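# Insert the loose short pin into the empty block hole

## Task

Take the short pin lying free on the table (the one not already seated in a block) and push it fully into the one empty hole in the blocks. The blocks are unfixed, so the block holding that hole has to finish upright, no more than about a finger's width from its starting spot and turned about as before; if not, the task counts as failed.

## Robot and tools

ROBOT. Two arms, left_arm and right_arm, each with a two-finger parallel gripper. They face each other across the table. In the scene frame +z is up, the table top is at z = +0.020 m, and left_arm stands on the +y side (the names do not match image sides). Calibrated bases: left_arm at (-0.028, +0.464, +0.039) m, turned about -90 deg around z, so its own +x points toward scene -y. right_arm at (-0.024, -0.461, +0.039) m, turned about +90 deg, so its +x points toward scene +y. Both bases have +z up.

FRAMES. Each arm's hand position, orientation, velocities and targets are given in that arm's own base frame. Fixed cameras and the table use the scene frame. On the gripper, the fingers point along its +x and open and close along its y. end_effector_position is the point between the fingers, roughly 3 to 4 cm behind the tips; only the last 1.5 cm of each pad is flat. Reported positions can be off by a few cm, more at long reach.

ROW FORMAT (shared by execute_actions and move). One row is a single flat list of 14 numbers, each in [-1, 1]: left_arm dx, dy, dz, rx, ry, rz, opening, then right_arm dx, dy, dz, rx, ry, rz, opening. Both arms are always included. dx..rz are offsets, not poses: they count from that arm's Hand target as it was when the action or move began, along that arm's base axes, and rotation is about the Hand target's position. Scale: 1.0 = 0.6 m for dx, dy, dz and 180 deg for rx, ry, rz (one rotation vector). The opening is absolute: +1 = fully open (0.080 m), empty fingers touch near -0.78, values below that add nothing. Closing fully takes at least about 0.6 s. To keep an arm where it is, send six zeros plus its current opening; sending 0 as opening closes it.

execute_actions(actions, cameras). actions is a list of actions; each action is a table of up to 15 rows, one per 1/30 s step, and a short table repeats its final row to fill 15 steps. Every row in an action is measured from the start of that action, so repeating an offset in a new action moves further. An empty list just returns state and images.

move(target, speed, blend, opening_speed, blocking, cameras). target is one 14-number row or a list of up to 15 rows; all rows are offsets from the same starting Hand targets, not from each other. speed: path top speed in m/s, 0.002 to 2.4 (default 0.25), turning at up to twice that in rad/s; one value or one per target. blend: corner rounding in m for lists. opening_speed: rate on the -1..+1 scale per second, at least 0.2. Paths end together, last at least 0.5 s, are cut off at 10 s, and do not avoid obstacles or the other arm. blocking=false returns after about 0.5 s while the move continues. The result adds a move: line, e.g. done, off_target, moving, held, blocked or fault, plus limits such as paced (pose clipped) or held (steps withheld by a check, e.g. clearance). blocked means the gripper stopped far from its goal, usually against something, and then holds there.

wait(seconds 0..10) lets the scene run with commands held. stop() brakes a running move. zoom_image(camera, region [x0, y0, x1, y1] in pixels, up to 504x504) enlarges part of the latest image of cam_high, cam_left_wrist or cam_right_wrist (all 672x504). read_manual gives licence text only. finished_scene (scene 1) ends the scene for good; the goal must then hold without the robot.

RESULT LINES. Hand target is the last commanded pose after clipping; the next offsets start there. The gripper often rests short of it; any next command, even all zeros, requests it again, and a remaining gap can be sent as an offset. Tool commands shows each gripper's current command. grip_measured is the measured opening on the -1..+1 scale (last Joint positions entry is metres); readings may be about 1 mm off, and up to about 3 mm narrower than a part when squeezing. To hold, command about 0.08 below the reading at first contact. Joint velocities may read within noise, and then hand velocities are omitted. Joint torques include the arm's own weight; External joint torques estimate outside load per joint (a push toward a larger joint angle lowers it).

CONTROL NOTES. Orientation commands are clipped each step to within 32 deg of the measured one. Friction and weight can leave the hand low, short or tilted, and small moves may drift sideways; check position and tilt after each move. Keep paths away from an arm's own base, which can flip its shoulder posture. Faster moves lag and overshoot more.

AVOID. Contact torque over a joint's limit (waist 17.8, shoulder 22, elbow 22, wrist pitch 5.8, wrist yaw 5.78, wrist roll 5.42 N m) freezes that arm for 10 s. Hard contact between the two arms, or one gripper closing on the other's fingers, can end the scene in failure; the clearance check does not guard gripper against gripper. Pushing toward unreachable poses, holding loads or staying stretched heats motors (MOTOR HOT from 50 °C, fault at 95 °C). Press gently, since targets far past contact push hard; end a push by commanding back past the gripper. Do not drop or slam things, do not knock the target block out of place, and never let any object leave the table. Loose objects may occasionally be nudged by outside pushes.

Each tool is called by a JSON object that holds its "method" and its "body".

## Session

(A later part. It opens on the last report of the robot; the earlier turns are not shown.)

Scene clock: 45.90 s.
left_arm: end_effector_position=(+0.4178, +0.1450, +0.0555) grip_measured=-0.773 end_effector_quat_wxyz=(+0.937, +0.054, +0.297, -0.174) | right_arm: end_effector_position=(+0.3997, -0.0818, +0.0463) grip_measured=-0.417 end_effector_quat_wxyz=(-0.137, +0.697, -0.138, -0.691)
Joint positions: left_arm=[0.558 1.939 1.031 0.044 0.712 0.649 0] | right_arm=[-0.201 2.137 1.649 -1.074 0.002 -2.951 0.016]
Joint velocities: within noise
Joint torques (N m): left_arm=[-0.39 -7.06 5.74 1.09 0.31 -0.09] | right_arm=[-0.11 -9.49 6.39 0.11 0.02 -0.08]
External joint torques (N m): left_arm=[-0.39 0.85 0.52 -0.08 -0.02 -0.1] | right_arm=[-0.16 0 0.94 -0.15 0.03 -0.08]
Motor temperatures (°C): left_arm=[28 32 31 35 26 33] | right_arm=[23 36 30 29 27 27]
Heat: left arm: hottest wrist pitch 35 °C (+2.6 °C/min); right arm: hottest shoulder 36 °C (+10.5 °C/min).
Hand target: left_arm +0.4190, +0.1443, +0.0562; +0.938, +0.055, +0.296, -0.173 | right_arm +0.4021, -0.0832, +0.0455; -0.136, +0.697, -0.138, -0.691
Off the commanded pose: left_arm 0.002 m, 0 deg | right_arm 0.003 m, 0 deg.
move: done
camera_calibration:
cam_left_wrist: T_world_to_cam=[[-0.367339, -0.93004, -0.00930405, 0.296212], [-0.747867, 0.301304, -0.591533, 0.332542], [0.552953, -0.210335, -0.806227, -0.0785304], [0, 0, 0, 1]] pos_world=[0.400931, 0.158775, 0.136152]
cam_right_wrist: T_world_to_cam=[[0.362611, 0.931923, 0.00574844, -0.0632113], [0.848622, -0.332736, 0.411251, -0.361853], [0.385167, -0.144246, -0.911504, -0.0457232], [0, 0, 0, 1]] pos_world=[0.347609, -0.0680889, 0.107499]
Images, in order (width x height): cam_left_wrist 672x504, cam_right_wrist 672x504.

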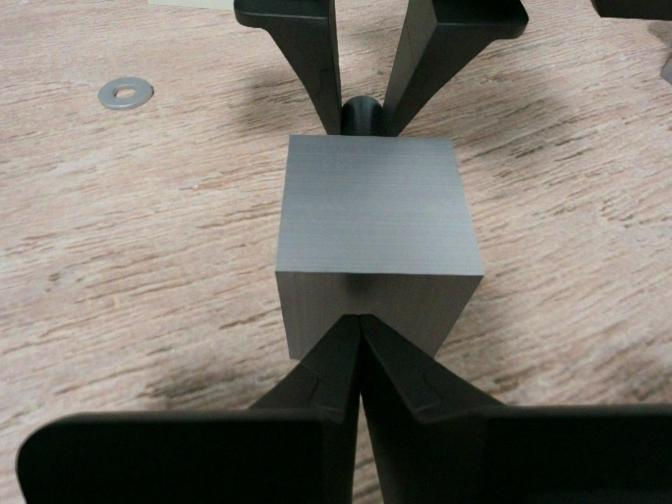

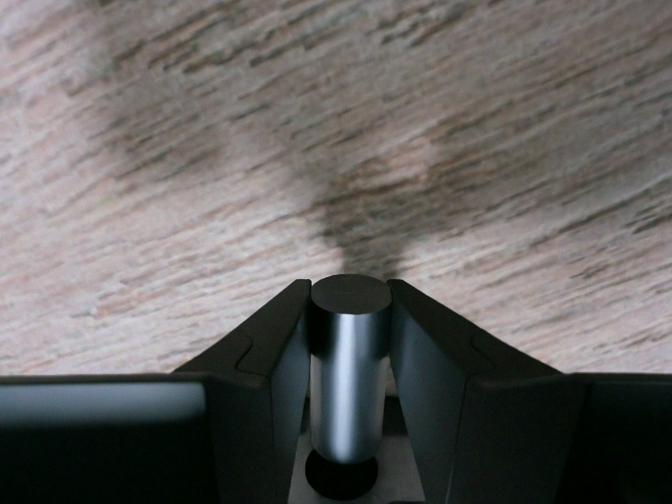

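{"method": "move", "body": {"target": [0,0,0,0,0,0,-0.8,0.0071,-0.0047,-0.0012,0,0,0,-0.55], "speed": 0.05, "cameras": ["cam_right_wrist","cam_left_wrist"]}}

{"method": "zoom_image", "body": {"camera": "cam_right_wrist", "region": [270, 420, 430, 504]}}

{"method": "zoom_image", "body": {"camera": "cam_left_wrist", "region": [270, 70, 490, 350]}}

Scene clock: 47.13 s.
left_arm: end_effector_position=(+0.4179, +0.1450, +0.0556) grip_measured=-0.773 end_effector_quat_wxyz=(+0.937, +0.053, +0.297, -0.174) | right_arm: end_effector_position=(+0.4033, -0.0842, +0.0455) grip_measured=-0.417 end_effector_quat_wxyz=(-0.137, +0.696, -0.138, -0.692)
Joint positions: left_arm=[0.558 1.939 1.031 0.045 0.712 0.649 0] | right_arm=[-0.205 2.155 1.675 -1.085 0.002 -2.955 0.016]
Joint velocities: within noise
Joint torques (N m): left_arm=[-0.39 -7.07 5.74 1.09 0.32 -0.07] | right_arm=[-0.18 -9.66 6.51 0.25 0.02 -0.09]
External joint torques (N m): left_arm=[-0.41 0.93 0.4 -0.12 -0.01 -0.08] | right_arm=[-0.08 -0.04 1.05 -0.01 0.02 -0.09]
Motor temperatures (°C): left_arm=[27 32 31 35 26 33] | right_arm=[23 36 30 29 27 27]
Heat: left arm: hottest wrist pitch 35 °C (+2.5 °C/min); right arm: hottest shoulder 36 °C (+10.2 °C/min).
Hand target: left_arm +0.4190, +0.1443, +0.0563; +0.938, +0.055, +0.296, -0.173 | right_arm +0.4064, -0.0860, +0.0448; -0.136, +0.697, -0.138, -0.690
Off the commanded pose: left_arm 0.002 m, 0 deg | right_arm 0.004 m, 0 deg.
move: done
camera_calibration:
cam_left_wrist: T_world_to_cam=[[-0.367133, -0.930121, -0.00934858, 0.296242], [-0.747792, 0.301112, -0.591725, 0.332598], [0.553191, -0.210251, -0.806085, -0.078557], [0, 0, 0, 1]] pos_world=[0.400931, 0.158875, 0.136252]
cam_right_wrist: T_world_to_cam=[[0.362274, 0.932056, 0.00528862, -0.0621714], [0.849792, -0.33262, 0.408922, -0.365742], [0.382897, -0.143648, -0.912554, -0.0472185], [0, 0, 0, 1]] pos_world=[0.351408, -0.0704887, 0.106799]
Images, in order (width x height): cam_left_wrist 672x504, cam_right_wrist 672x504.

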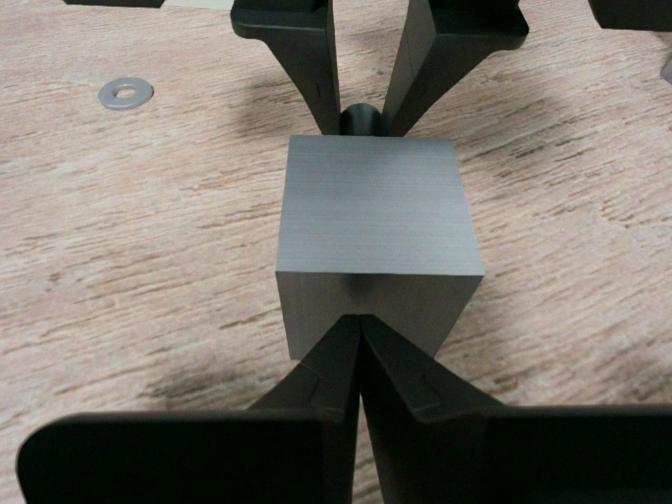

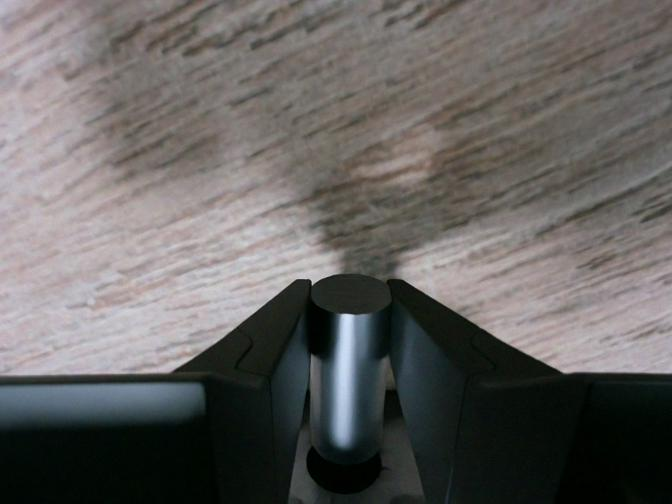

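Scaled by 3.150 from the camera's 672x504 image, which has a finer 960x720 frame.

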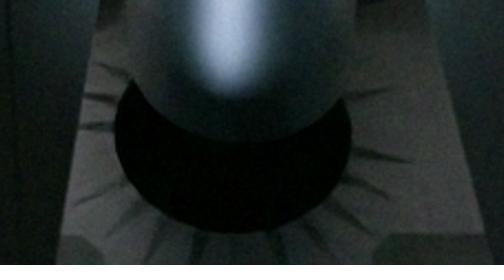

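Scaled by 1.800 from the camera's 672x504 image, which has a finer 960x720 frame.

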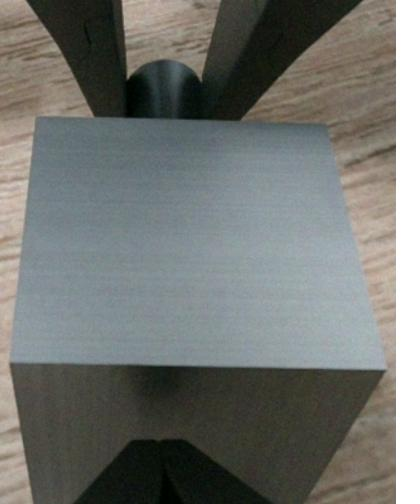

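{"method": "move", "body": {"target": [0,0,0,0,0,0,-0.8,0.0078,-0.0038,0,0,0,0,-0.55], "speed": 0.04, "cameras": ["cam_right_wrist","cam_left_wrist"]}}

{"method": "zoom_image", "body": {"camera": "cam_right_wrist", "region": [270, 420, 430, 504]}}

Scene clock: 48.07 s.
left_arm: end_effector_position=(+0.4179, +0.1450, +0.0556) grip_measured=-0.773 end_effector_quat_wxyz=(+0.937, +0.053, +0.297, -0.174) | right_arm: end_effector_position=(+0.4061, -0.0854, +0.0454) grip_measured=-0.417 end_effector_quat_wxyz=(-0.136, +0.693, -0.138, -0.694)
Joint positions: left_arm=[0.558 1.939 1.031 0.045 0.712 0.649 0] | right_arm=[-0.207 2.174 1.704 -1.103 0.002 -2.958 0.016]
Joint velocities: within noise
Joint torques (N m): left_arm=[-0.4 -7.07 5.71 1.1 0.32 -0.08] | right_arm=[-0.29 -9.57 6.83 0.68 0.02 -0.09]
External joint torques (N m): left_arm=[-0.35 0.91 0.42 -0.09 -0.02 -0.08] | right_arm=[-0.29 0.13 1.41 0.44 0.02 -0.09]
Motor temperatures (°C): left_arm=[27 32 31 35 26 33] | right_arm=[23 36 30 29 27 27]
Heat: left arm: hottest wrist pitch 35 °C (+2.5 °C/min); right arm: hottest shoulder 36 °C (+10.0 °C/min).
Hand target: left_arm +0.4190, +0.1443, +0.0563; +0.938, +0.055, +0.296, -0.173 | right_arm +0.4110, -0.0883, +0.0448; -0.136, +0.697, -0.138, -0.690
Off the commanded pose: left_arm 0.002 m, 0 deg | right_arm 0.006 m, 1 deg.
move: done
camera_calibration:
cam_left_wrist: T_world_to_cam=[[-0.367133, -0.930121, -0.00934858, 0.296242], [-0.747792, 0.301112, -0.591725, 0.332598], [0.553191, -0.210251, -0.806085, -0.078557], [0, 0, 0, 1]] pos_world=[0.400931, 0.158875, 0.136252]
cam_right_wrist: T_world_to_cam=[[0.360895, 0.932598, 0.00404098, -0.0613653], [0.853337, -0.331965, 0.402015, -0.369517], [0.37626, -0.141637, -0.915624, -0.0455429], [0, 0, 0, 1]] pos_world=[0.354605, -0.071888, 0.107099]
Images, in order (width x height): cam_left_wrist 672x504, cam_right_wrist 672x504.

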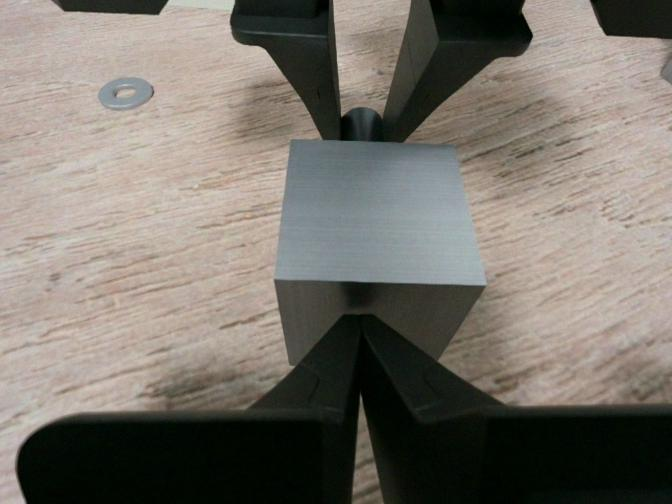

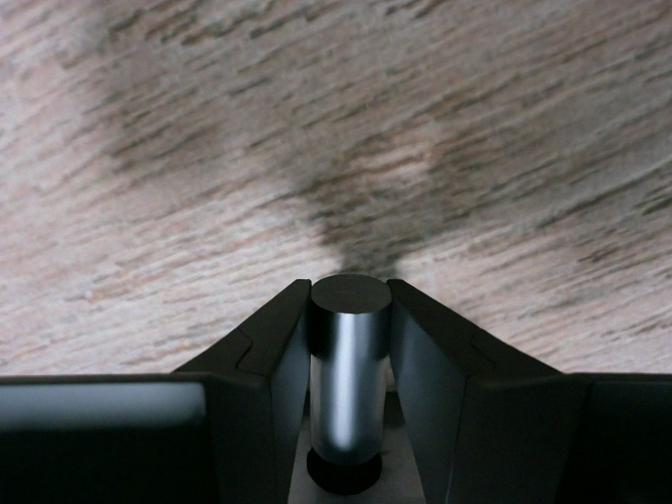

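Scaled by 3.150 from the camera's 672x504 image, which has a finer 960x720 frame.

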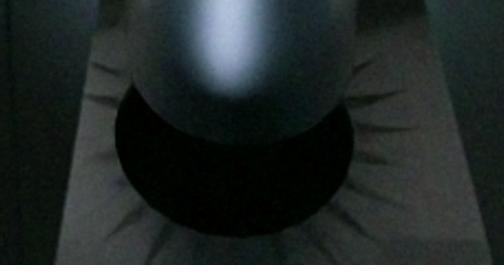

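{"method": "move", "body": {"target": [0.0047,-0.0018,0,0,0,0,-0.8,0,0,-0.0025,0,0,0,-0.55], "speed": 0.03, "cameras": ["cam_right_wrist","cam_left_wrist"]}}

{"method": "zoom_image", "body": {"camera": "cam_right_wrist", "region": [270, 420, 430, 504]}}

Scene clock: 49.57 s.
left_arm: end_effector_position=(+0.4190, +0.1432, +0.0555) grip_measured=-0.773 end_effector_quat_wxyz=(+0.937, +0.053, +0.298, -0.174) | right_arm: end_effector_position=(+0.4061, -0.0854, +0.0452) grip_measured=-0.417 end_effector_quat_wxyz=(-0.136, +0.693, -0.138, -0.694)
Joint positions: left_arm=[0.552 1.939 1.031 0.047 0.708 0.643 0] | right_arm=[-0.207 2.174 1.705 -1.103 0.002 -2.958 0.016]
Joint velocities: within noise
Joint torques (N m): left_arm=[-0.46 -6.55 6.58 1.1 0.33 -0.08] | right_arm=[-0.28 -9.49 6.39 1.05 0.01 -0.09]
External joint torques (N m): left_arm=[-0.49 1.43 1.29 -0.09 0.01 -0.09] | right_arm=[-0.26 0.17 1.01 0.83 0.01 -0.09]
Motor temperatures (°C): left_arm=[27 33 31 35 26 33] | right_arm=[23 36 30 29 27 27]
Heat: left arm: hottest wrist pitch 35 °C (+2.4 °C/min); right arm: hottest shoulder 36 °C (+9.7 °C/min).
Hand target: left_arm +0.4218, +0.1433, +0.0563; +0.938, +0.055, +0.296, -0.173 | right_arm +0.4111, -0.0883, +0.0433; -0.136, +0.697, -0.138, -0.690
Off the commanded pose: left_arm 0.003 m, 0 deg | right_arm 0.006 m, 1 deg.
move: done
camera_calibration:
cam_left_wrist: T_world_to_cam=[[-0.367106, -0.930144, -0.00807261, 0.294861], [-0.748707, 0.300625, -0.590815, 0.334372], [0.55197, -0.210848, -0.806767, -0.079057], [0, 0, 0, 1]] pos_world=[0.402229, 0.157074, 0.136152]
cam_right_wrist: T_world_to_cam=[[0.360884, 0.932602, 0.00398114, -0.0613904], [0.853506, -0.331991, 0.401634, -0.369583], [0.375887, -0.141546, -0.915791, -0.0455153], [0, 0, 0, 1]] pos_world=[0.354704, -0.071888, 0.106999]
Images, in order (width x height): cam_left_wrist 672x504, cam_right_wrist 672x504.

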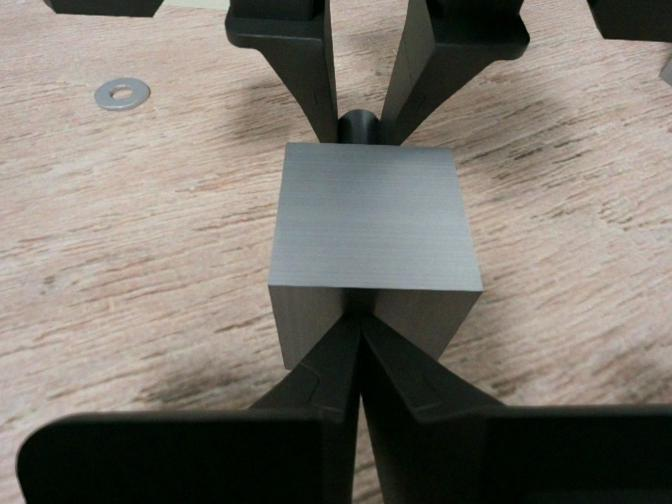

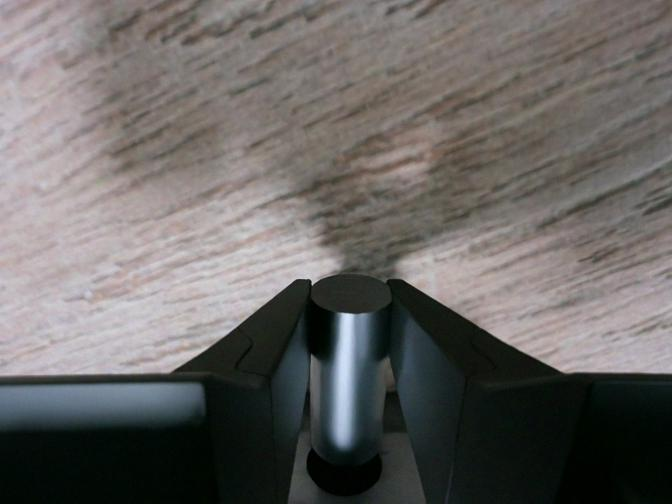

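Scaled by 3.150 from the camera's 672x504 image, which has a finer 960x720 frame.

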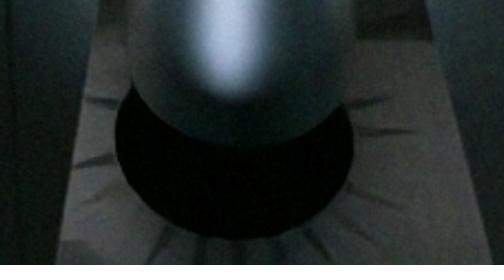

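{"method": "move", "body": {"target": [[0.0047,-0.0018,0,0,0,0,-0.8,-0.0185,0.0075,0.0045,0,0,0,-0.55],[0.0047,-0.0018,0,0,0,0,-0.8,0.001,-0.0006,0.0004,0,0,0,-0.55]], "speed": 0.04, "cameras": ["cam_right_wrist","cam_left_wrist"]}}

{"method": "zoom_image", "body": {"camera": "cam_right_wrist", "region": [270, 420, 430, 504]}}

Scene clock: 51.87 s.
left_arm: end_effector_position=(+0.4195, +0.1423, +0.0554) grip_measured=-0.773 end_effector_quat_wxyz=(+0.937, +0.051, +0.299, -0.173) | right_arm: end_effector_position=(+0.4061, -0.0857, +0.0441) grip_measured=-0.417 end_effector_quat_wxyz=(-0.137, +0.692, -0.138, -0.695)
Joint positions: left_arm=[0.549 1.939 1.031 0.048 0.705 0.636 0] | right_arm=[-0.207 2.177 1.704 -1.102 0.002 -2.958 0.016]
Joint velocities: within noise
Joint torques (N m): left_arm=[-0.8 -6.02 7.42 1.22 0.25 -0.09] | right_arm=[-0.25 -9.56 6.9 0.78 0.02 -0.11]
External joint torques (N m): left_arm=[-0.81 1.9 2.16 0.03 -0.07 -0.09] | right_arm=[-0.24 0.14 1.52 0.56 0.02 -0.11]
Motor temperatures (°C): left_arm=[27 33 31 35 26 33] | right_arm=[23 36 30 29 27 27]
Heat: left arm: hottest wrist pitch 35 °C (+2.3 °C/min); right arm: hottest shoulder 36 °C (+9.3 °C/min).
Hand target: left_arm +0.4246, +0.1422, +0.0563; +0.938, +0.055, +0.296, -0.173 | right_arm +0.4117, -0.0886, +0.0436; -0.136, +0.697, -0.138, -0.690
Off the commanded pose: left_arm 0.005 m, 1 deg | right_arm 0.006 m, 1 deg.
move: done
camera_calibration:
cam_left_wrist: T_world_to_cam=[[-0.364396, -0.931234, -0.00445484, 0.293048], [-0.751095, 0.296728, -0.589753, 0.336471], [0.55052, -0.211558, -0.807571, -0.0788669], [0, 0, 0, 1]] pos_world=[0.402925, 0.156371, 0.13605]
cam_right_wrist: T_world_to_cam=[[0.361625, 0.932315, 0.00404662, -0.0614329], [0.85395, -0.332965, 0.399879, -0.369366], [0.37416, -0.141151, -0.916559, -0.0458799], [0, 0, 0, 1]] pos_world=[0.354803, -0.0721873, 0.105899]
Images, in order (width x height): cam_left_wrist 672x504, cam_right_wrist 672x504.

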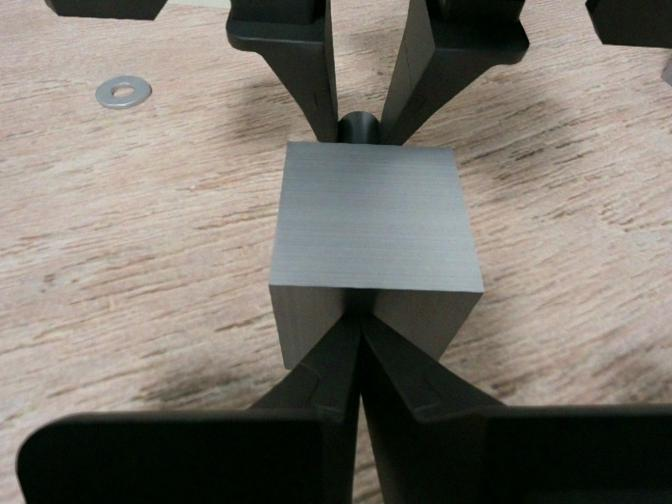

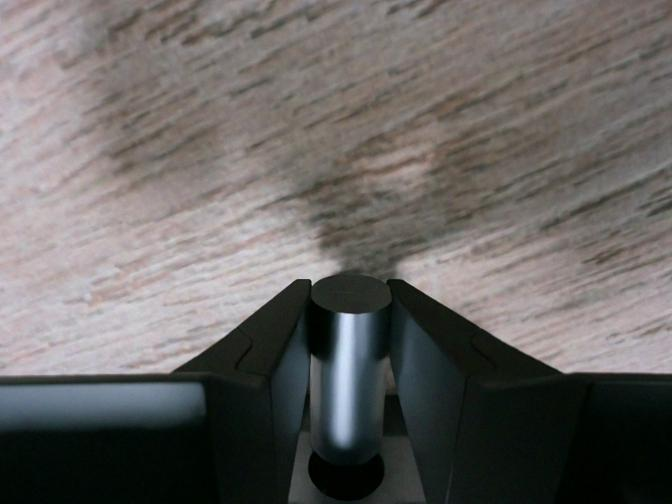

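Scaled by 3.150 from the camera's 672x504 image, which has a finer 960x720 frame.

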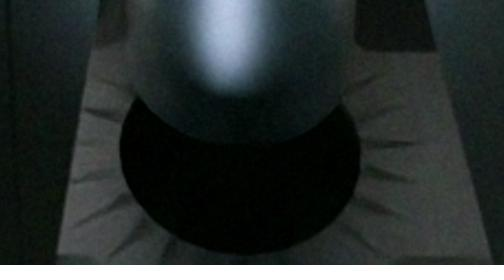

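{"method": "move", "body": {"target": [[0,0,0,0,0,0,-0.8,-0.0185,0.0078,0.012,0,0,0,-0.55],[0,0,0,0,0,0,-0.8,0,0.0003,0.0048,0,0,0,-0.55]], "speed": 0.04, "cameras": ["cam_right_wrist","cam_left_wrist"]}}

{"method": "zoom_image", "body": {"camera": "cam_right_wrist", "region": [270, 420, 430, 504]}}

Scene clock: 54.30 s.
left_arm: end_effector_position=(+0.4196, +0.1423, +0.0552) grip_measured=-0.773 end_effector_quat_wxyz=(+0.937, +0.051, +0.299, -0.173) | right_arm: end_effector_position=(+0.4061, -0.0858, +0.0466) grip_measured=-0.417 end_effector_quat_wxyz=(-0.137, +0.692, -0.138, -0.695)
Joint positions: left_arm=[0.549 1.94 1.031 0.048 0.704 0.636 0] | right_arm=[-0.208 2.175 1.712 -1.111 0.002 -2.958 0.016]
Joint velocities: within noise
Joint torques (N m): left_arm=[-0.82 -6.06 7.42 1.22 0.28 -0.07] | right_arm=[-0.23 -9.61 6.89 0.75 0.04 -0.1]
External joint torques (N m): left_arm=[-0.85 1.89 2.12 0.02 -0.04 -0.07] | right_arm=[-0.29 0.13 1.44 0.51 0.05 -0.09]
Motor temperatures (°C): left_arm=[27 33 31 36 26 33] | right_arm=[23 36 30 29 27 27]
Heat: left arm: hottest wrist pitch 36 °C (+3.3 °C/min); right arm: hottest shoulder 36 °C (+8.8 °C/min).
Hand target: left_arm +0.4247, +0.1421, +0.0562; +0.938, +0.055, +0.296, -0.173 | right_arm +0.4116, -0.0885, +0.0463; -0.136, +0.697, -0.138, -0.691
Off the commanded pose: left_arm 0.005 m, 1 deg | right_arm 0.006 m, 1 deg.
move: done
camera_calibration:
cam_left_wrist: T_world_to_cam=[[-0.364264, -0.931283, -0.00483812, 0.293091], [-0.751315, 0.296933, -0.589369, 0.336491], [0.550306, -0.211051, -0.807849, -0.0789574], [0, 0, 0, 1]] pos_world=[0.403024, 0.156372, 0.13595]
cam_right_wrist: T_world_to_cam=[[0.361952, 0.932188, 0.00393453, -0.0614629], [0.853982, -0.333273, 0.399555, -0.370437], [0.373771, -0.14126, -0.916701, -0.0433653], [0, 0, 0, 1]] pos_world=[0.354802, -0.0722873, 0.108499]
Images, in order (width x height): cam_left_wrist 672x504, cam_right_wrist 672x504.

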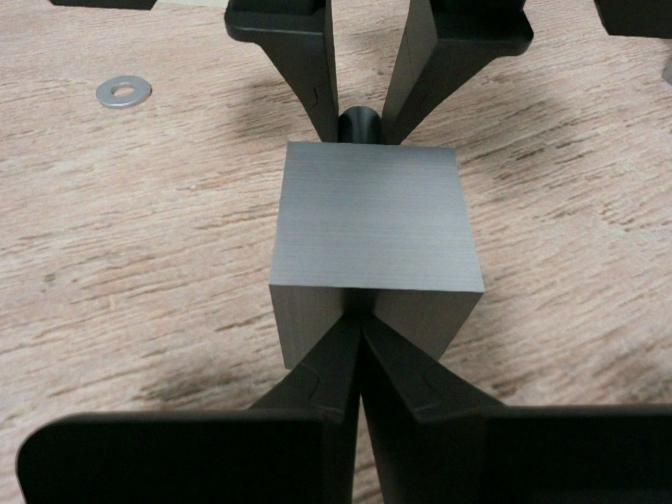

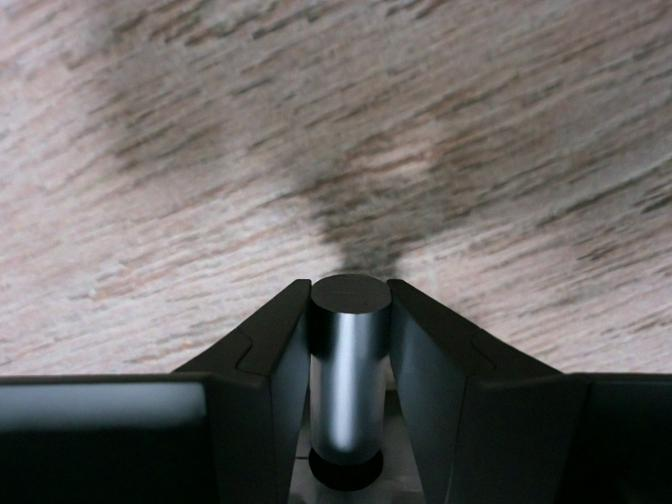

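Scaled by 3.150 from the camera's 672x504 image, which has a finer 960x720 frame.

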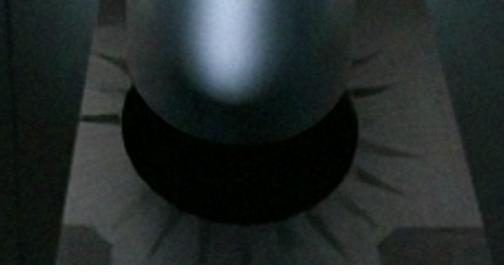

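{"method": "move", "body": {"target": [[0,0,0,0,0,0,-0.8,-0.0185,0.0076,0.009,0,0,0,-0.55],[0,0,0,0,0,0,-0.8,0,0.0001,0.0022,0,0,0,-0.55]], "speed": 0.05, "cameras": ["cam_right_wrist"]}}

{"method": "zoom_image", "body": {"camera": "cam_right_wrist", "region": [270, 420, 430, 504]}}

Scene clock: 55.60 s.
left_arm: end_effector_position=(+0.4196, +0.1423, +0.0552) grip_measured=-0.773 end_effector_quat_wxyz=(+0.937, +0.051, +0.299, -0.172) | right_arm: end_effector_position=(+0.4063, -0.0858, +0.0481) grip_measured=-0.417 end_effector_quat_wxyz=(-0.137, +0.692, -0.138, -0.695)
Joint positions: left_arm=[0.549 1.94 1.031 0.048 0.704 0.636 0] | right_arm=[-0.208 2.174 1.715 -1.116 0.001 -2.958 0.016]
Joint velocities: within noise
Joint torques (N m): left_arm=[-0.78 -6.07 7.42 1.2 0.29 -0.07] | right_arm=[-0.18 -9.59 6.86 0.74 0.04 -0.09]
External joint torques (N m): left_arm=[-0.89 1.84 2.19 0.02 -0.02 -0.07] | right_arm=[-0.17 0.14 1.43 0.52 0.05 -0.09]
Motor temperatures (°C): left_arm=[27 33 31 36 26 33] | right_arm=[23 36 30 29 27 27]
Heat: left arm: hottest wrist pitch 36 °C (+3.2 °C/min); right arm: hottest shoulder 36 °C (+8.6 °C/min).
Hand target: left_arm +0.4247, +0.1421, +0.0563; +0.938, +0.055, +0.296, -0.174 | right_arm +0.4117, -0.0884, +0.0477; -0.136, +0.697, -0.138, -0.690
Off the commanded pose: left_arm 0.005 m, 1 deg | right_arm 0.006 m, 1 deg.
move: done
camera_calibration:
cam_right_wrist: T_world_to_cam=[[0.361973, 0.932177, 0.00457927, -0.0615842], [0.853496, -0.333388, 0.400497, -0.371021], [0.374861, -0.141061, -0.916287, -0.0425377], [0, 0, 0, 1]] pos_world=[0.354903, -0.0722871, 0.109898]
Images, in order (width x height): cam_right_wrist 672x504.

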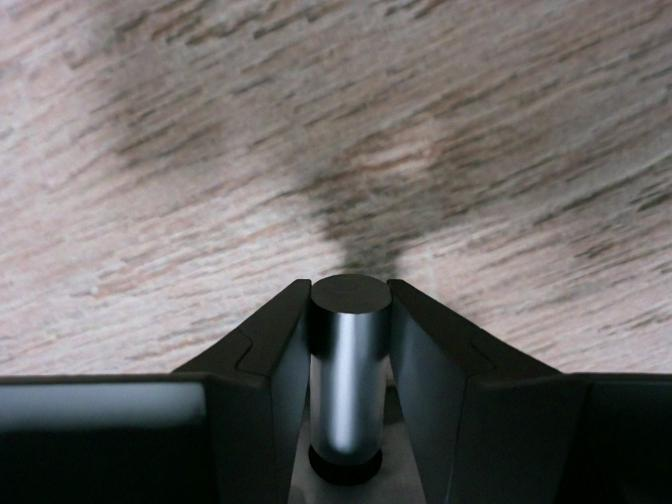

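Scaled by 3.150 from the camera's 672x504 image, which has a finer 960x720 frame.

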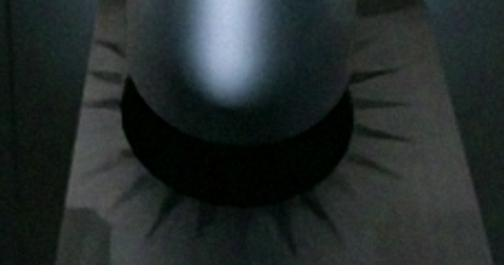

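{"method": "move", "body": {"target": [[0,0,0,0,0,0,-0.8,-0.0185,0.0076,0.008,0,0,0,-0.55],[0,0,0,0,0,0,-0.8,0,0.0001,0.0015,0,0,0,-0.55]], "speed": 0.05, "cameras": ["cam_right_wrist"]}}

{"method": "zoom_image", "body": {"camera": "cam_right_wrist", "region": [270, 420, 430, 504]}}

Scene clock: 57.93 s.
left_arm: end_effector_position=(+0.4196, +0.1424, +0.0552) grip_measured=-0.773 end_effector_quat_wxyz=(+0.937, +0.051, +0.299, -0.172) | right_arm: end_effector_position=(+0.4090, -0.0866, +0.0496) grip_measured=-0.417 end_effector_quat_wxyz=(-0.137, +0.696, -0.138, -0.691)
Joint positions: left_arm=[0.549 1.94 1.031 0.048 0.703 0.635 0] | right_arm=[-0.208 2.175 1.723 -1.112 0.001 -2.958 0.016]
Joint velocities: within noise
Joint torques (N m): left_arm=[-0.79 -6.08 7.45 1.19 0.32 -0.08] | right_arm=[-0.14 -9.83 6.39 0.22 0.05 -0.09]
External joint torques (N m): left_arm=[-0.81 1.91 2.14 -0.01 0 -0.08] | right_arm=[-0.06 -0.06 0.91 -0.04 0.04 -0.09]
Motor temperatures (°C): left_arm=[27 33 31 36 26 33] | right_arm=[23 36 31 29 27 27]
Heat: left arm: hottest wrist pitch 36 °C (+3.1 °C/min); right arm: hottest shoulder 36 °C (+8.3 °C/min).
Hand target: left_arm +0.4247, +0.1421, +0.0563; +0.938, +0.055, +0.296, -0.174 | right_arm +0.4116, -0.0882, +0.0486; -0.136, +0.697, -0.138, -0.690
Off the commanded pose: left_arm 0.005 m, 1 deg | right_arm 0.003 m, 0 deg.
move: done
camera_calibration:
cam_right_wrist: T_world_to_cam=[[0.362265, 0.932054, 0.00622815, -0.0621219], [0.8493, -0.332838, 0.409765, -0.372954], [0.383997, -0.143154, -0.91217, -0.0464958], [0, 0, 0, 1]] pos_world=[0.357108, -0.0728883, 0.110798]
Images, in order (width x height): cam_right_wrist 672x504.

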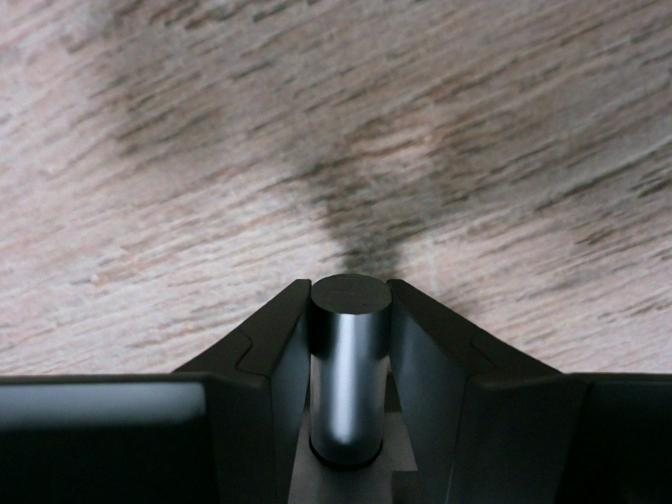

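Scaled by 3.150 from the camera's 672x504 image, which has a finer 960x720 frame.

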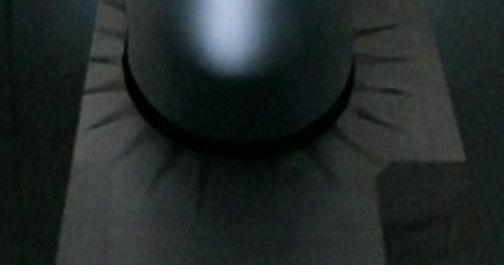

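{"method": "move", "body": {"target": [0,0,0,0,0,0,-0.8,0.0062,-0.0025,0.001,0,0,0,-0.55], "speed": 0.04, "cameras": ["cam_right_wrist","cam_left_wrist"]}}

{"method": "zoom_image", "body": {"camera": "cam_right_wrist", "region": [270, 420, 430, 504]}}

Scene clock: 58.90 s.
left_arm: end_effector_position=(+0.4196, +0.1424, +0.0552) grip_measured=-0.773 end_effector_quat_wxyz=(+0.937, +0.051, +0.299, -0.172) | right_arm: end_effector_position=(+0.4113, -0.0875, +0.0494) grip_measured=-0.417 end_effector_quat_wxyz=(-0.137, +0.694, -0.138, -0.693)
Joint positions: left_arm=[0.549 1.94 1.031 0.048 0.703 0.635 0] | right_arm=[-0.209 2.19 1.747 -1.127 0.001 -2.96 0.016]
Joint velocities: within noise
Joint torques (N m): left_arm=[-0.82 -6.06 7.42 1.21 0.32 -0.07] | right_arm=[-0.18 -9.9 6.77 0.45 0.05 -0.1]
External joint torques (N m): left_arm=[-0.89 1.89 2.13 0.01 0.01 -0.07] | right_arm=[-0.11 0.03 1.23 0.19 0.04 -0.1]
Motor temperatures (°C): left_arm=[27 34 31 36 26 33] | right_arm=[23 36 31 29 27 27]
Heat: left arm: hottest wrist pitch 36 °C (+3.1 °C/min); right arm: hottest shoulder 36 °C (+8.1 °C/min).
Hand target: left_arm +0.4247, +0.1421, +0.0563; +0.938, +0.055, +0.296, -0.174 | right_arm +0.4154, -0.0898, +0.0491; -0.136, +0.697, -0.138, -0.691
Off the commanded pose: left_arm 0.005 m, 1 deg | right_arm 0.005 m, 0 deg.
move: done
camera_calibration:
cam_left_wrist: T_world_to_cam=[[-0.363582, -0.931549, -0.00489994, 0.292866], [-0.751797, 0.296524, -0.58896, 0.336634], [0.550098, -0.210452, -0.808147, -0.0790071], [0, 0, 0, 1]] pos_world=[0.403023, 0.156372, 0.13585]
cam_right_wrist: T_world_to_cam=[[0.362336, 0.932033, 0.00519325, -0.0620447], [0.851723, -0.333367, 0.404271, -0.375874], [0.378525, -0.142059, -0.914625, -0.0451318], [0, 0, 0, 1]] pos_world=[0.359705, -0.0738876, 0.110998]
Images, in order (width x height): cam_left_wrist 672x504, cam_right_wrist 672x504.

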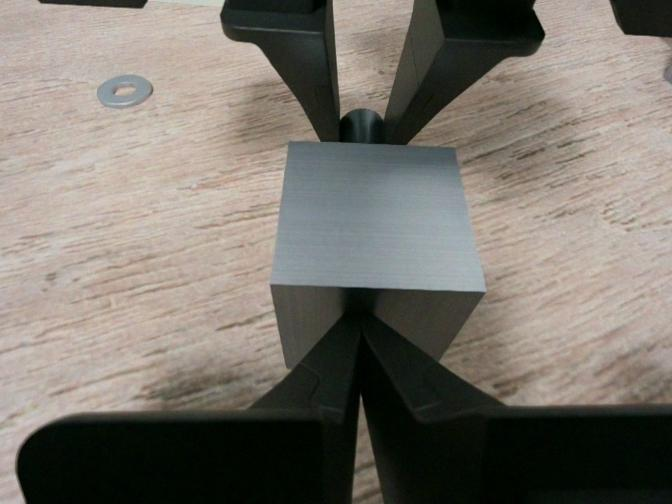

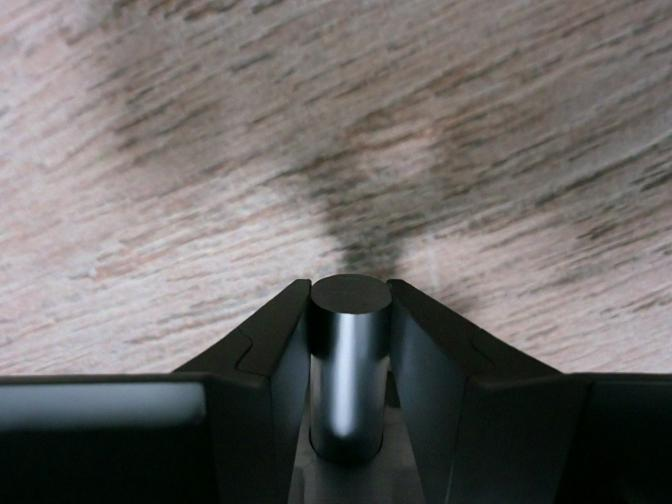

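Scaled by 3.150 from the camera's 672x504 image, which has a finer 960x720 frame.

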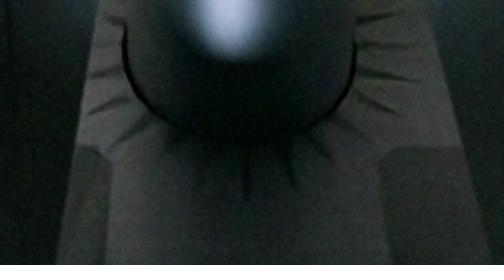

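{"method": "move", "body": {"target": [0,0,0,0,0,0,-0.8,0.0093,-0.0038,0,0,0,0,-0.55], "speed": 0.04, "cameras": ["cam_right_wrist","cam_left_wrist"]}}

{"method": "zoom_image", "body": {"camera": "cam_right_wrist", "region": [270, 420, 430, 504]}}

Scene clock: 61.60 s.
left_arm: end_effector_position=(+0.4196, +0.1424, +0.0552) grip_measured=-0.773 end_effector_quat_wxyz=(+0.937, +0.051, +0.299, -0.172) | right_arm: end_effector_position=(+0.4123, -0.0884, +0.0489) grip_measured=-0.417 end_effector_quat_wxyz=(-0.137, +0.688, -0.138, -0.700)
Joint positions: left_arm=[0.549 1.94 1.031 0.048 0.703 0.635 0] | right_arm=[-0.211 2.211 1.779 -1.155 0.001 -2.961 0.016]
Joint velocities: within noise
Joint torques (N m): left_arm=[-0.8 -6.09 7.43 1.2 0.32 -0.07] | right_arm=[-0.27 -9.7 7.46 1.37 0.04 -0.13]
External joint torques (N m): left_arm=[-0.8 1.83 2.2 0.03 0 -0.07] | right_arm=[-0.24 0.27 2 1.15 0.04 -0.13]
Motor temperatures (°C): left_arm=[27 34 31 36 26 32] | right_arm=[23 36 31 29 27 27]
Heat: left arm: hottest wrist pitch 36 °C (+3.0 °C/min); right arm: hottest shoulder 36 °C (+8.1 °C/min).
Hand target: left_arm +0.4247, +0.1421, +0.0563; +0.938, +0.055, +0.296, -0.174 | right_arm +0.4210, -0.0921, +0.0492; -0.136, +0.697, -0.138, -0.690
Off the commanded pose: left_arm 0.005 m, 1 deg | right_arm 0.009 m, 1 deg.
move: off_target (right_arm)
camera_calibration:
cam_left_wrist: T_world_to_cam=[[-0.363582, -0.931549, -0.00489994, 0.292866], [-0.751797, 0.296524, -0.58896, 0.336634], [0.550098, -0.210452, -0.808147, -0.0790071], [0, 0, 0, 1]] pos_world=[0.403023, 0.156372, 0.13585]
cam_right_wrist: T_world_to_cam=[[0.362063, 0.93215, 0.00248478, -0.0612786], [0.85863, -0.334542, 0.388376, -0.379032], [0.362856, -0.138483, -0.921498, -0.0390243], [0, 0, 0, 1]] pos_world=[0.361795, -0.0750854, 0.111398]
Images, in order (width x height): cam_left_wrist 672x504, cam_right_wrist 672x504.

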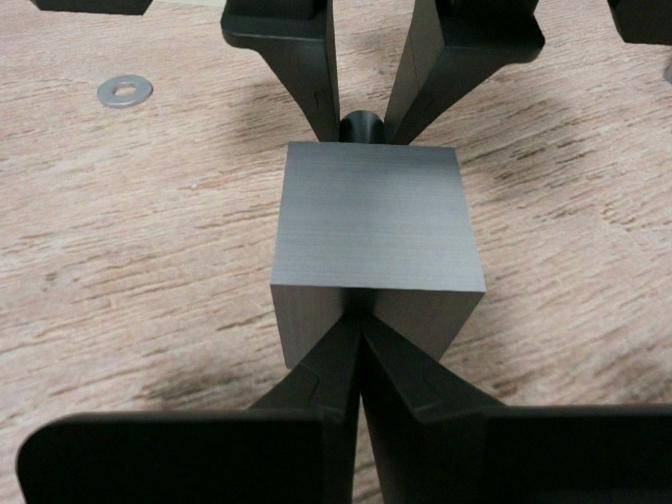

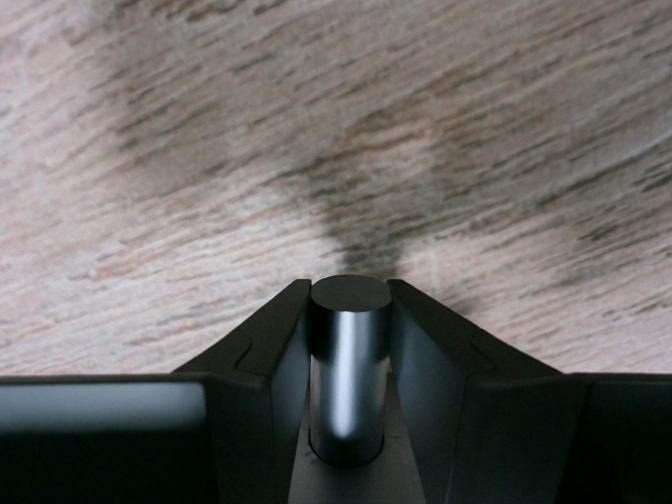

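Scaled by 3.150 from the camera's 672x504 image, which has a finer 960x720 frame.

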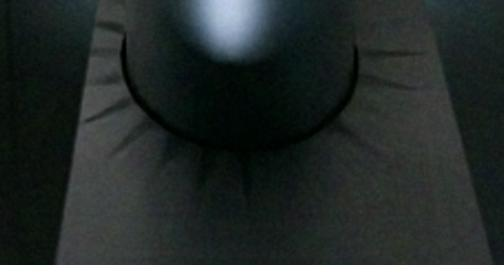

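{"method": "move", "body": {"target": [[0,0,0,0,0,0,-0.8,-0.0155,0.0063,0.001,-0.0025,-0.0062,0,-0.55],[0,0,0,0,0,0,-0.8,-0.0042,0.0017,-0.0008,-0.0025,-0.0062,0,-0.45]], "speed": 0.04, "cameras": ["cam_right_wrist","cam_left_wrist"]}}

{"method": "zoom_image", "body": {"camera": "cam_right_wrist", "region": [270, 420, 430, 504]}}

Scene clock: 63.53 s.
left_arm: end_effector_position=(+0.4196, +0.1425, +0.0551) grip_measured=-0.773 end_effector_quat_wxyz=(+0.937, +0.051, +0.299, -0.172) | right_arm: end_effector_position=(+0.4156, -0.0894, +0.0482) grip_measured=-0.417 end_effector_quat_wxyz=(-0.136, +0.702, -0.139, -0.685)
Joint positions: left_arm=[0.549 1.94 1.031 0.048 0.703 0.635 0] | right_arm=[-0.211 2.189 1.74 -1.098 0.003 -2.961 0.016]
Joint velocities: within noise
Joint torques (N m): left_arm=[-0.81 -6.08 7.43 1.2 0.34 -0.07] | right_arm=[-0.09 -10.44 6.45 0.22 0.08 -0.05]
External joint torques (N m): left_arm=[-0.82 1.86 2.17 0.01 0.01 -0.08] | right_arm=[-0.08 -0.55 0.95 -0.06 0.08 -0.05]
Motor temperatures (°C): left_arm=[27 34 31 36 26 32] | right_arm=[23 37 31 29 27 27]
Heat: left arm: hottest wrist pitch 36 °C (+3.0 °C/min); right arm: hottest shoulder 37 °C (+9.1 °C/min).
Hand target: left_arm +0.4247, +0.1421, +0.0563; +0.938, +0.055, +0.296, -0.173 | right_arm +0.4184, -0.0910, +0.0487; -0.135, +0.704, -0.140, -0.683
Off the commanded pose: left_arm 0.005 m, 1 deg | right_arm 0.003 m, 0 deg.
move: done
camera_calibration:
cam_left_wrist: T_world_to_cam=[[-0.363143, -0.931719, -0.00520013, 0.29285], [-0.752077, 0.296412, -0.58866, 0.336693], [0.550008, -0.209857, -0.808364, -0.0790126], [0, 0, 0, 1]] pos_world=[0.403023, 0.156473, 0.13585]
cam_right_wrist: T_world_to_cam=[[0.36184, 0.932214, 0.00706071, -0.0616947], [0.842556, -0.330262, 0.425472, -0.37659], [0.398962, -0.148003, -0.904944, -0.0576423], [0, 0, 0, 1]] pos_world=[0.362619, -0.0753917, 0.108501]
Images, in order (width x height): cam_left_wrist 672x504, cam_right_wrist 672x504.

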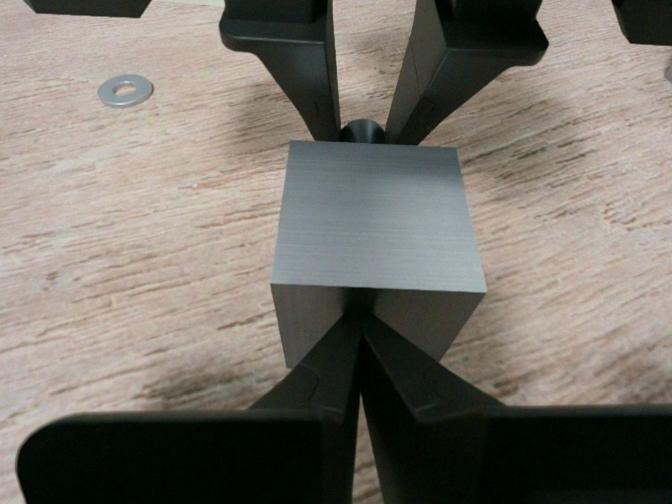

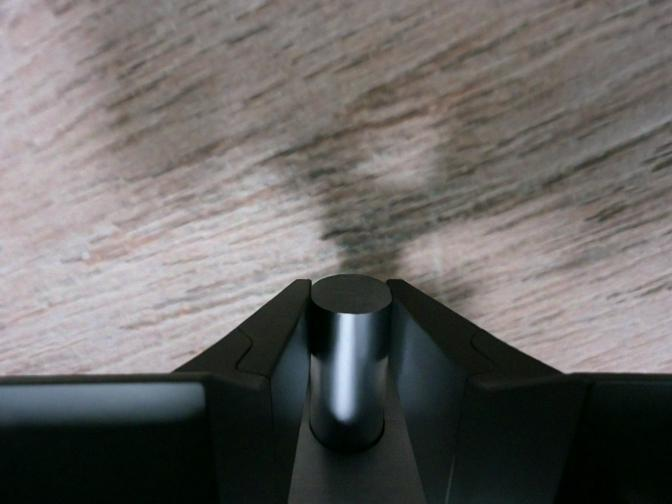

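Scaled by 3.150 from the camera's 672x504 image, which has a finer 960x720 frame.

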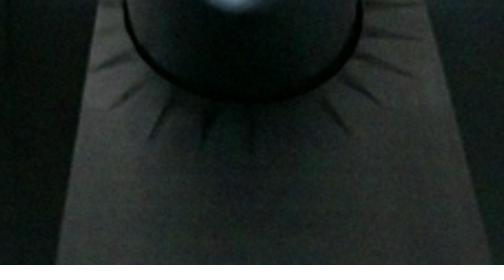

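{"method": "move", "body": {"target": [0,0,0,0,0,0,-0.8,0.0093,-0.0038,0.0013,0.0017,0.0041,0,-0.45], "speed": 0.04, "cameras": ["cam_right_wrist","cam_left_wrist"]}}

{"method": "zoom_image", "body": {"camera": "cam_right_wrist", "region": [270, 400, 430, 504]}}

Scene clock: 64.53 s.
left_arm: end_effector_position=(+0.4196, +0.1425, +0.0551) grip_measured=-0.773 end_effector_quat_wxyz=(+0.937, +0.051, +0.299, -0.172) | right_arm: end_effector_position=(+0.4167, -0.0901, +0.0486) grip_measured=-0.417 end_effector_quat_wxyz=(-0.136, +0.692, -0.139, -0.696)
Joint positions: left_arm=[0.549 1.94 1.031 0.048 0.703 0.635 0] | right_arm=[-0.212 2.221 1.794 -1.149 0.003 -2.962 0.016]
Joint velocities: within noise
Joint torques (N m): left_arm=[-0.81 -6.07 7.41 1.19 0.33 -0.07] | right_arm=[-0.26 -10.06 7.32 1.03 0.01 -0.13]
External joint torques (N m): left_arm=[-0.84 1.91 2.09 -0.01 0.01 -0.07] | right_arm=[-0.28 0 1.85 0.8 0.02 -0.13]
Motor temperatures (°C): left_arm=[27 34 31 36 26 32] | right_arm=[23 37 31 29 27 27]
Heat: left arm: hottest wrist pitch 36 °C (+2.0 °C/min); right arm: hottest shoulder 37 °C (+9.1 °C/min).
Hand target: left_arm +0.4247, +0.1421, +0.0563; +0.938, +0.055, +0.296, -0.173 | right_arm +0.4240, -0.0934, +0.0494; -0.136, +0.699, -0.139, -0.688
Off the commanded pose: left_arm 0.005 m, 1 deg | right_arm 0.008 m, 1 deg.
move: done
camera_calibration:
cam_left_wrist: T_world_to_cam=[[-0.363143, -0.931719, -0.00520013, 0.29285], [-0.752077, 0.296412, -0.58866, 0.336693], [0.550008, -0.209857, -0.808364, -0.0790126], [0, 0, 0, 1]] pos_world=[0.403023, 0.156473, 0.13585]
cam_right_wrist: T_world_to_cam=[[0.362331, 0.932047, 0.00234089, -0.0614369], [0.854434, -0.33316, 0.398682, -0.381919], [0.37237, -0.142455, -0.917086, -0.0456968], [0, 0, 0, 1]] pos_world=[0.365601, -0.0764879, 0.1105]
Images, in order (width x height): cam_left_wrist 672x504, cam_right_wrist 672x504.

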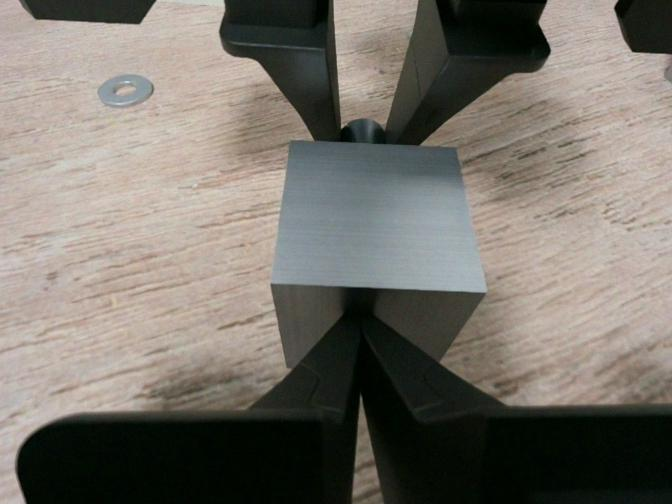

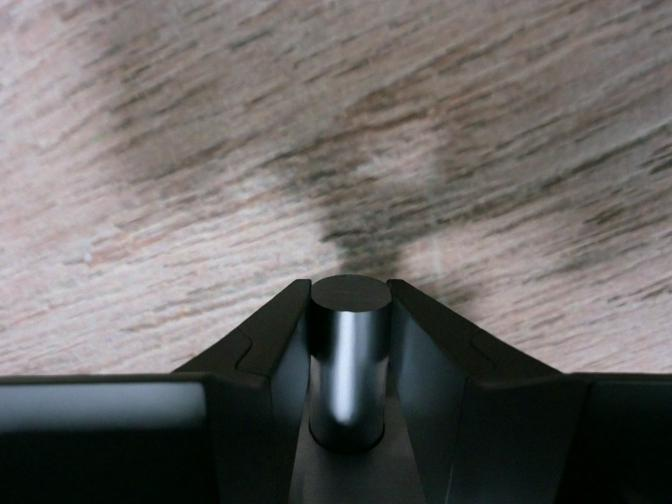

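Scaled by 3.150 from the camera's 672x504 image, which has a finer 960x720 frame.

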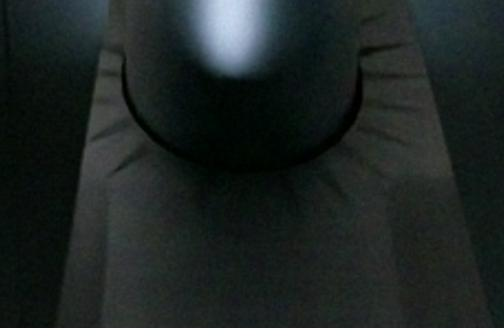

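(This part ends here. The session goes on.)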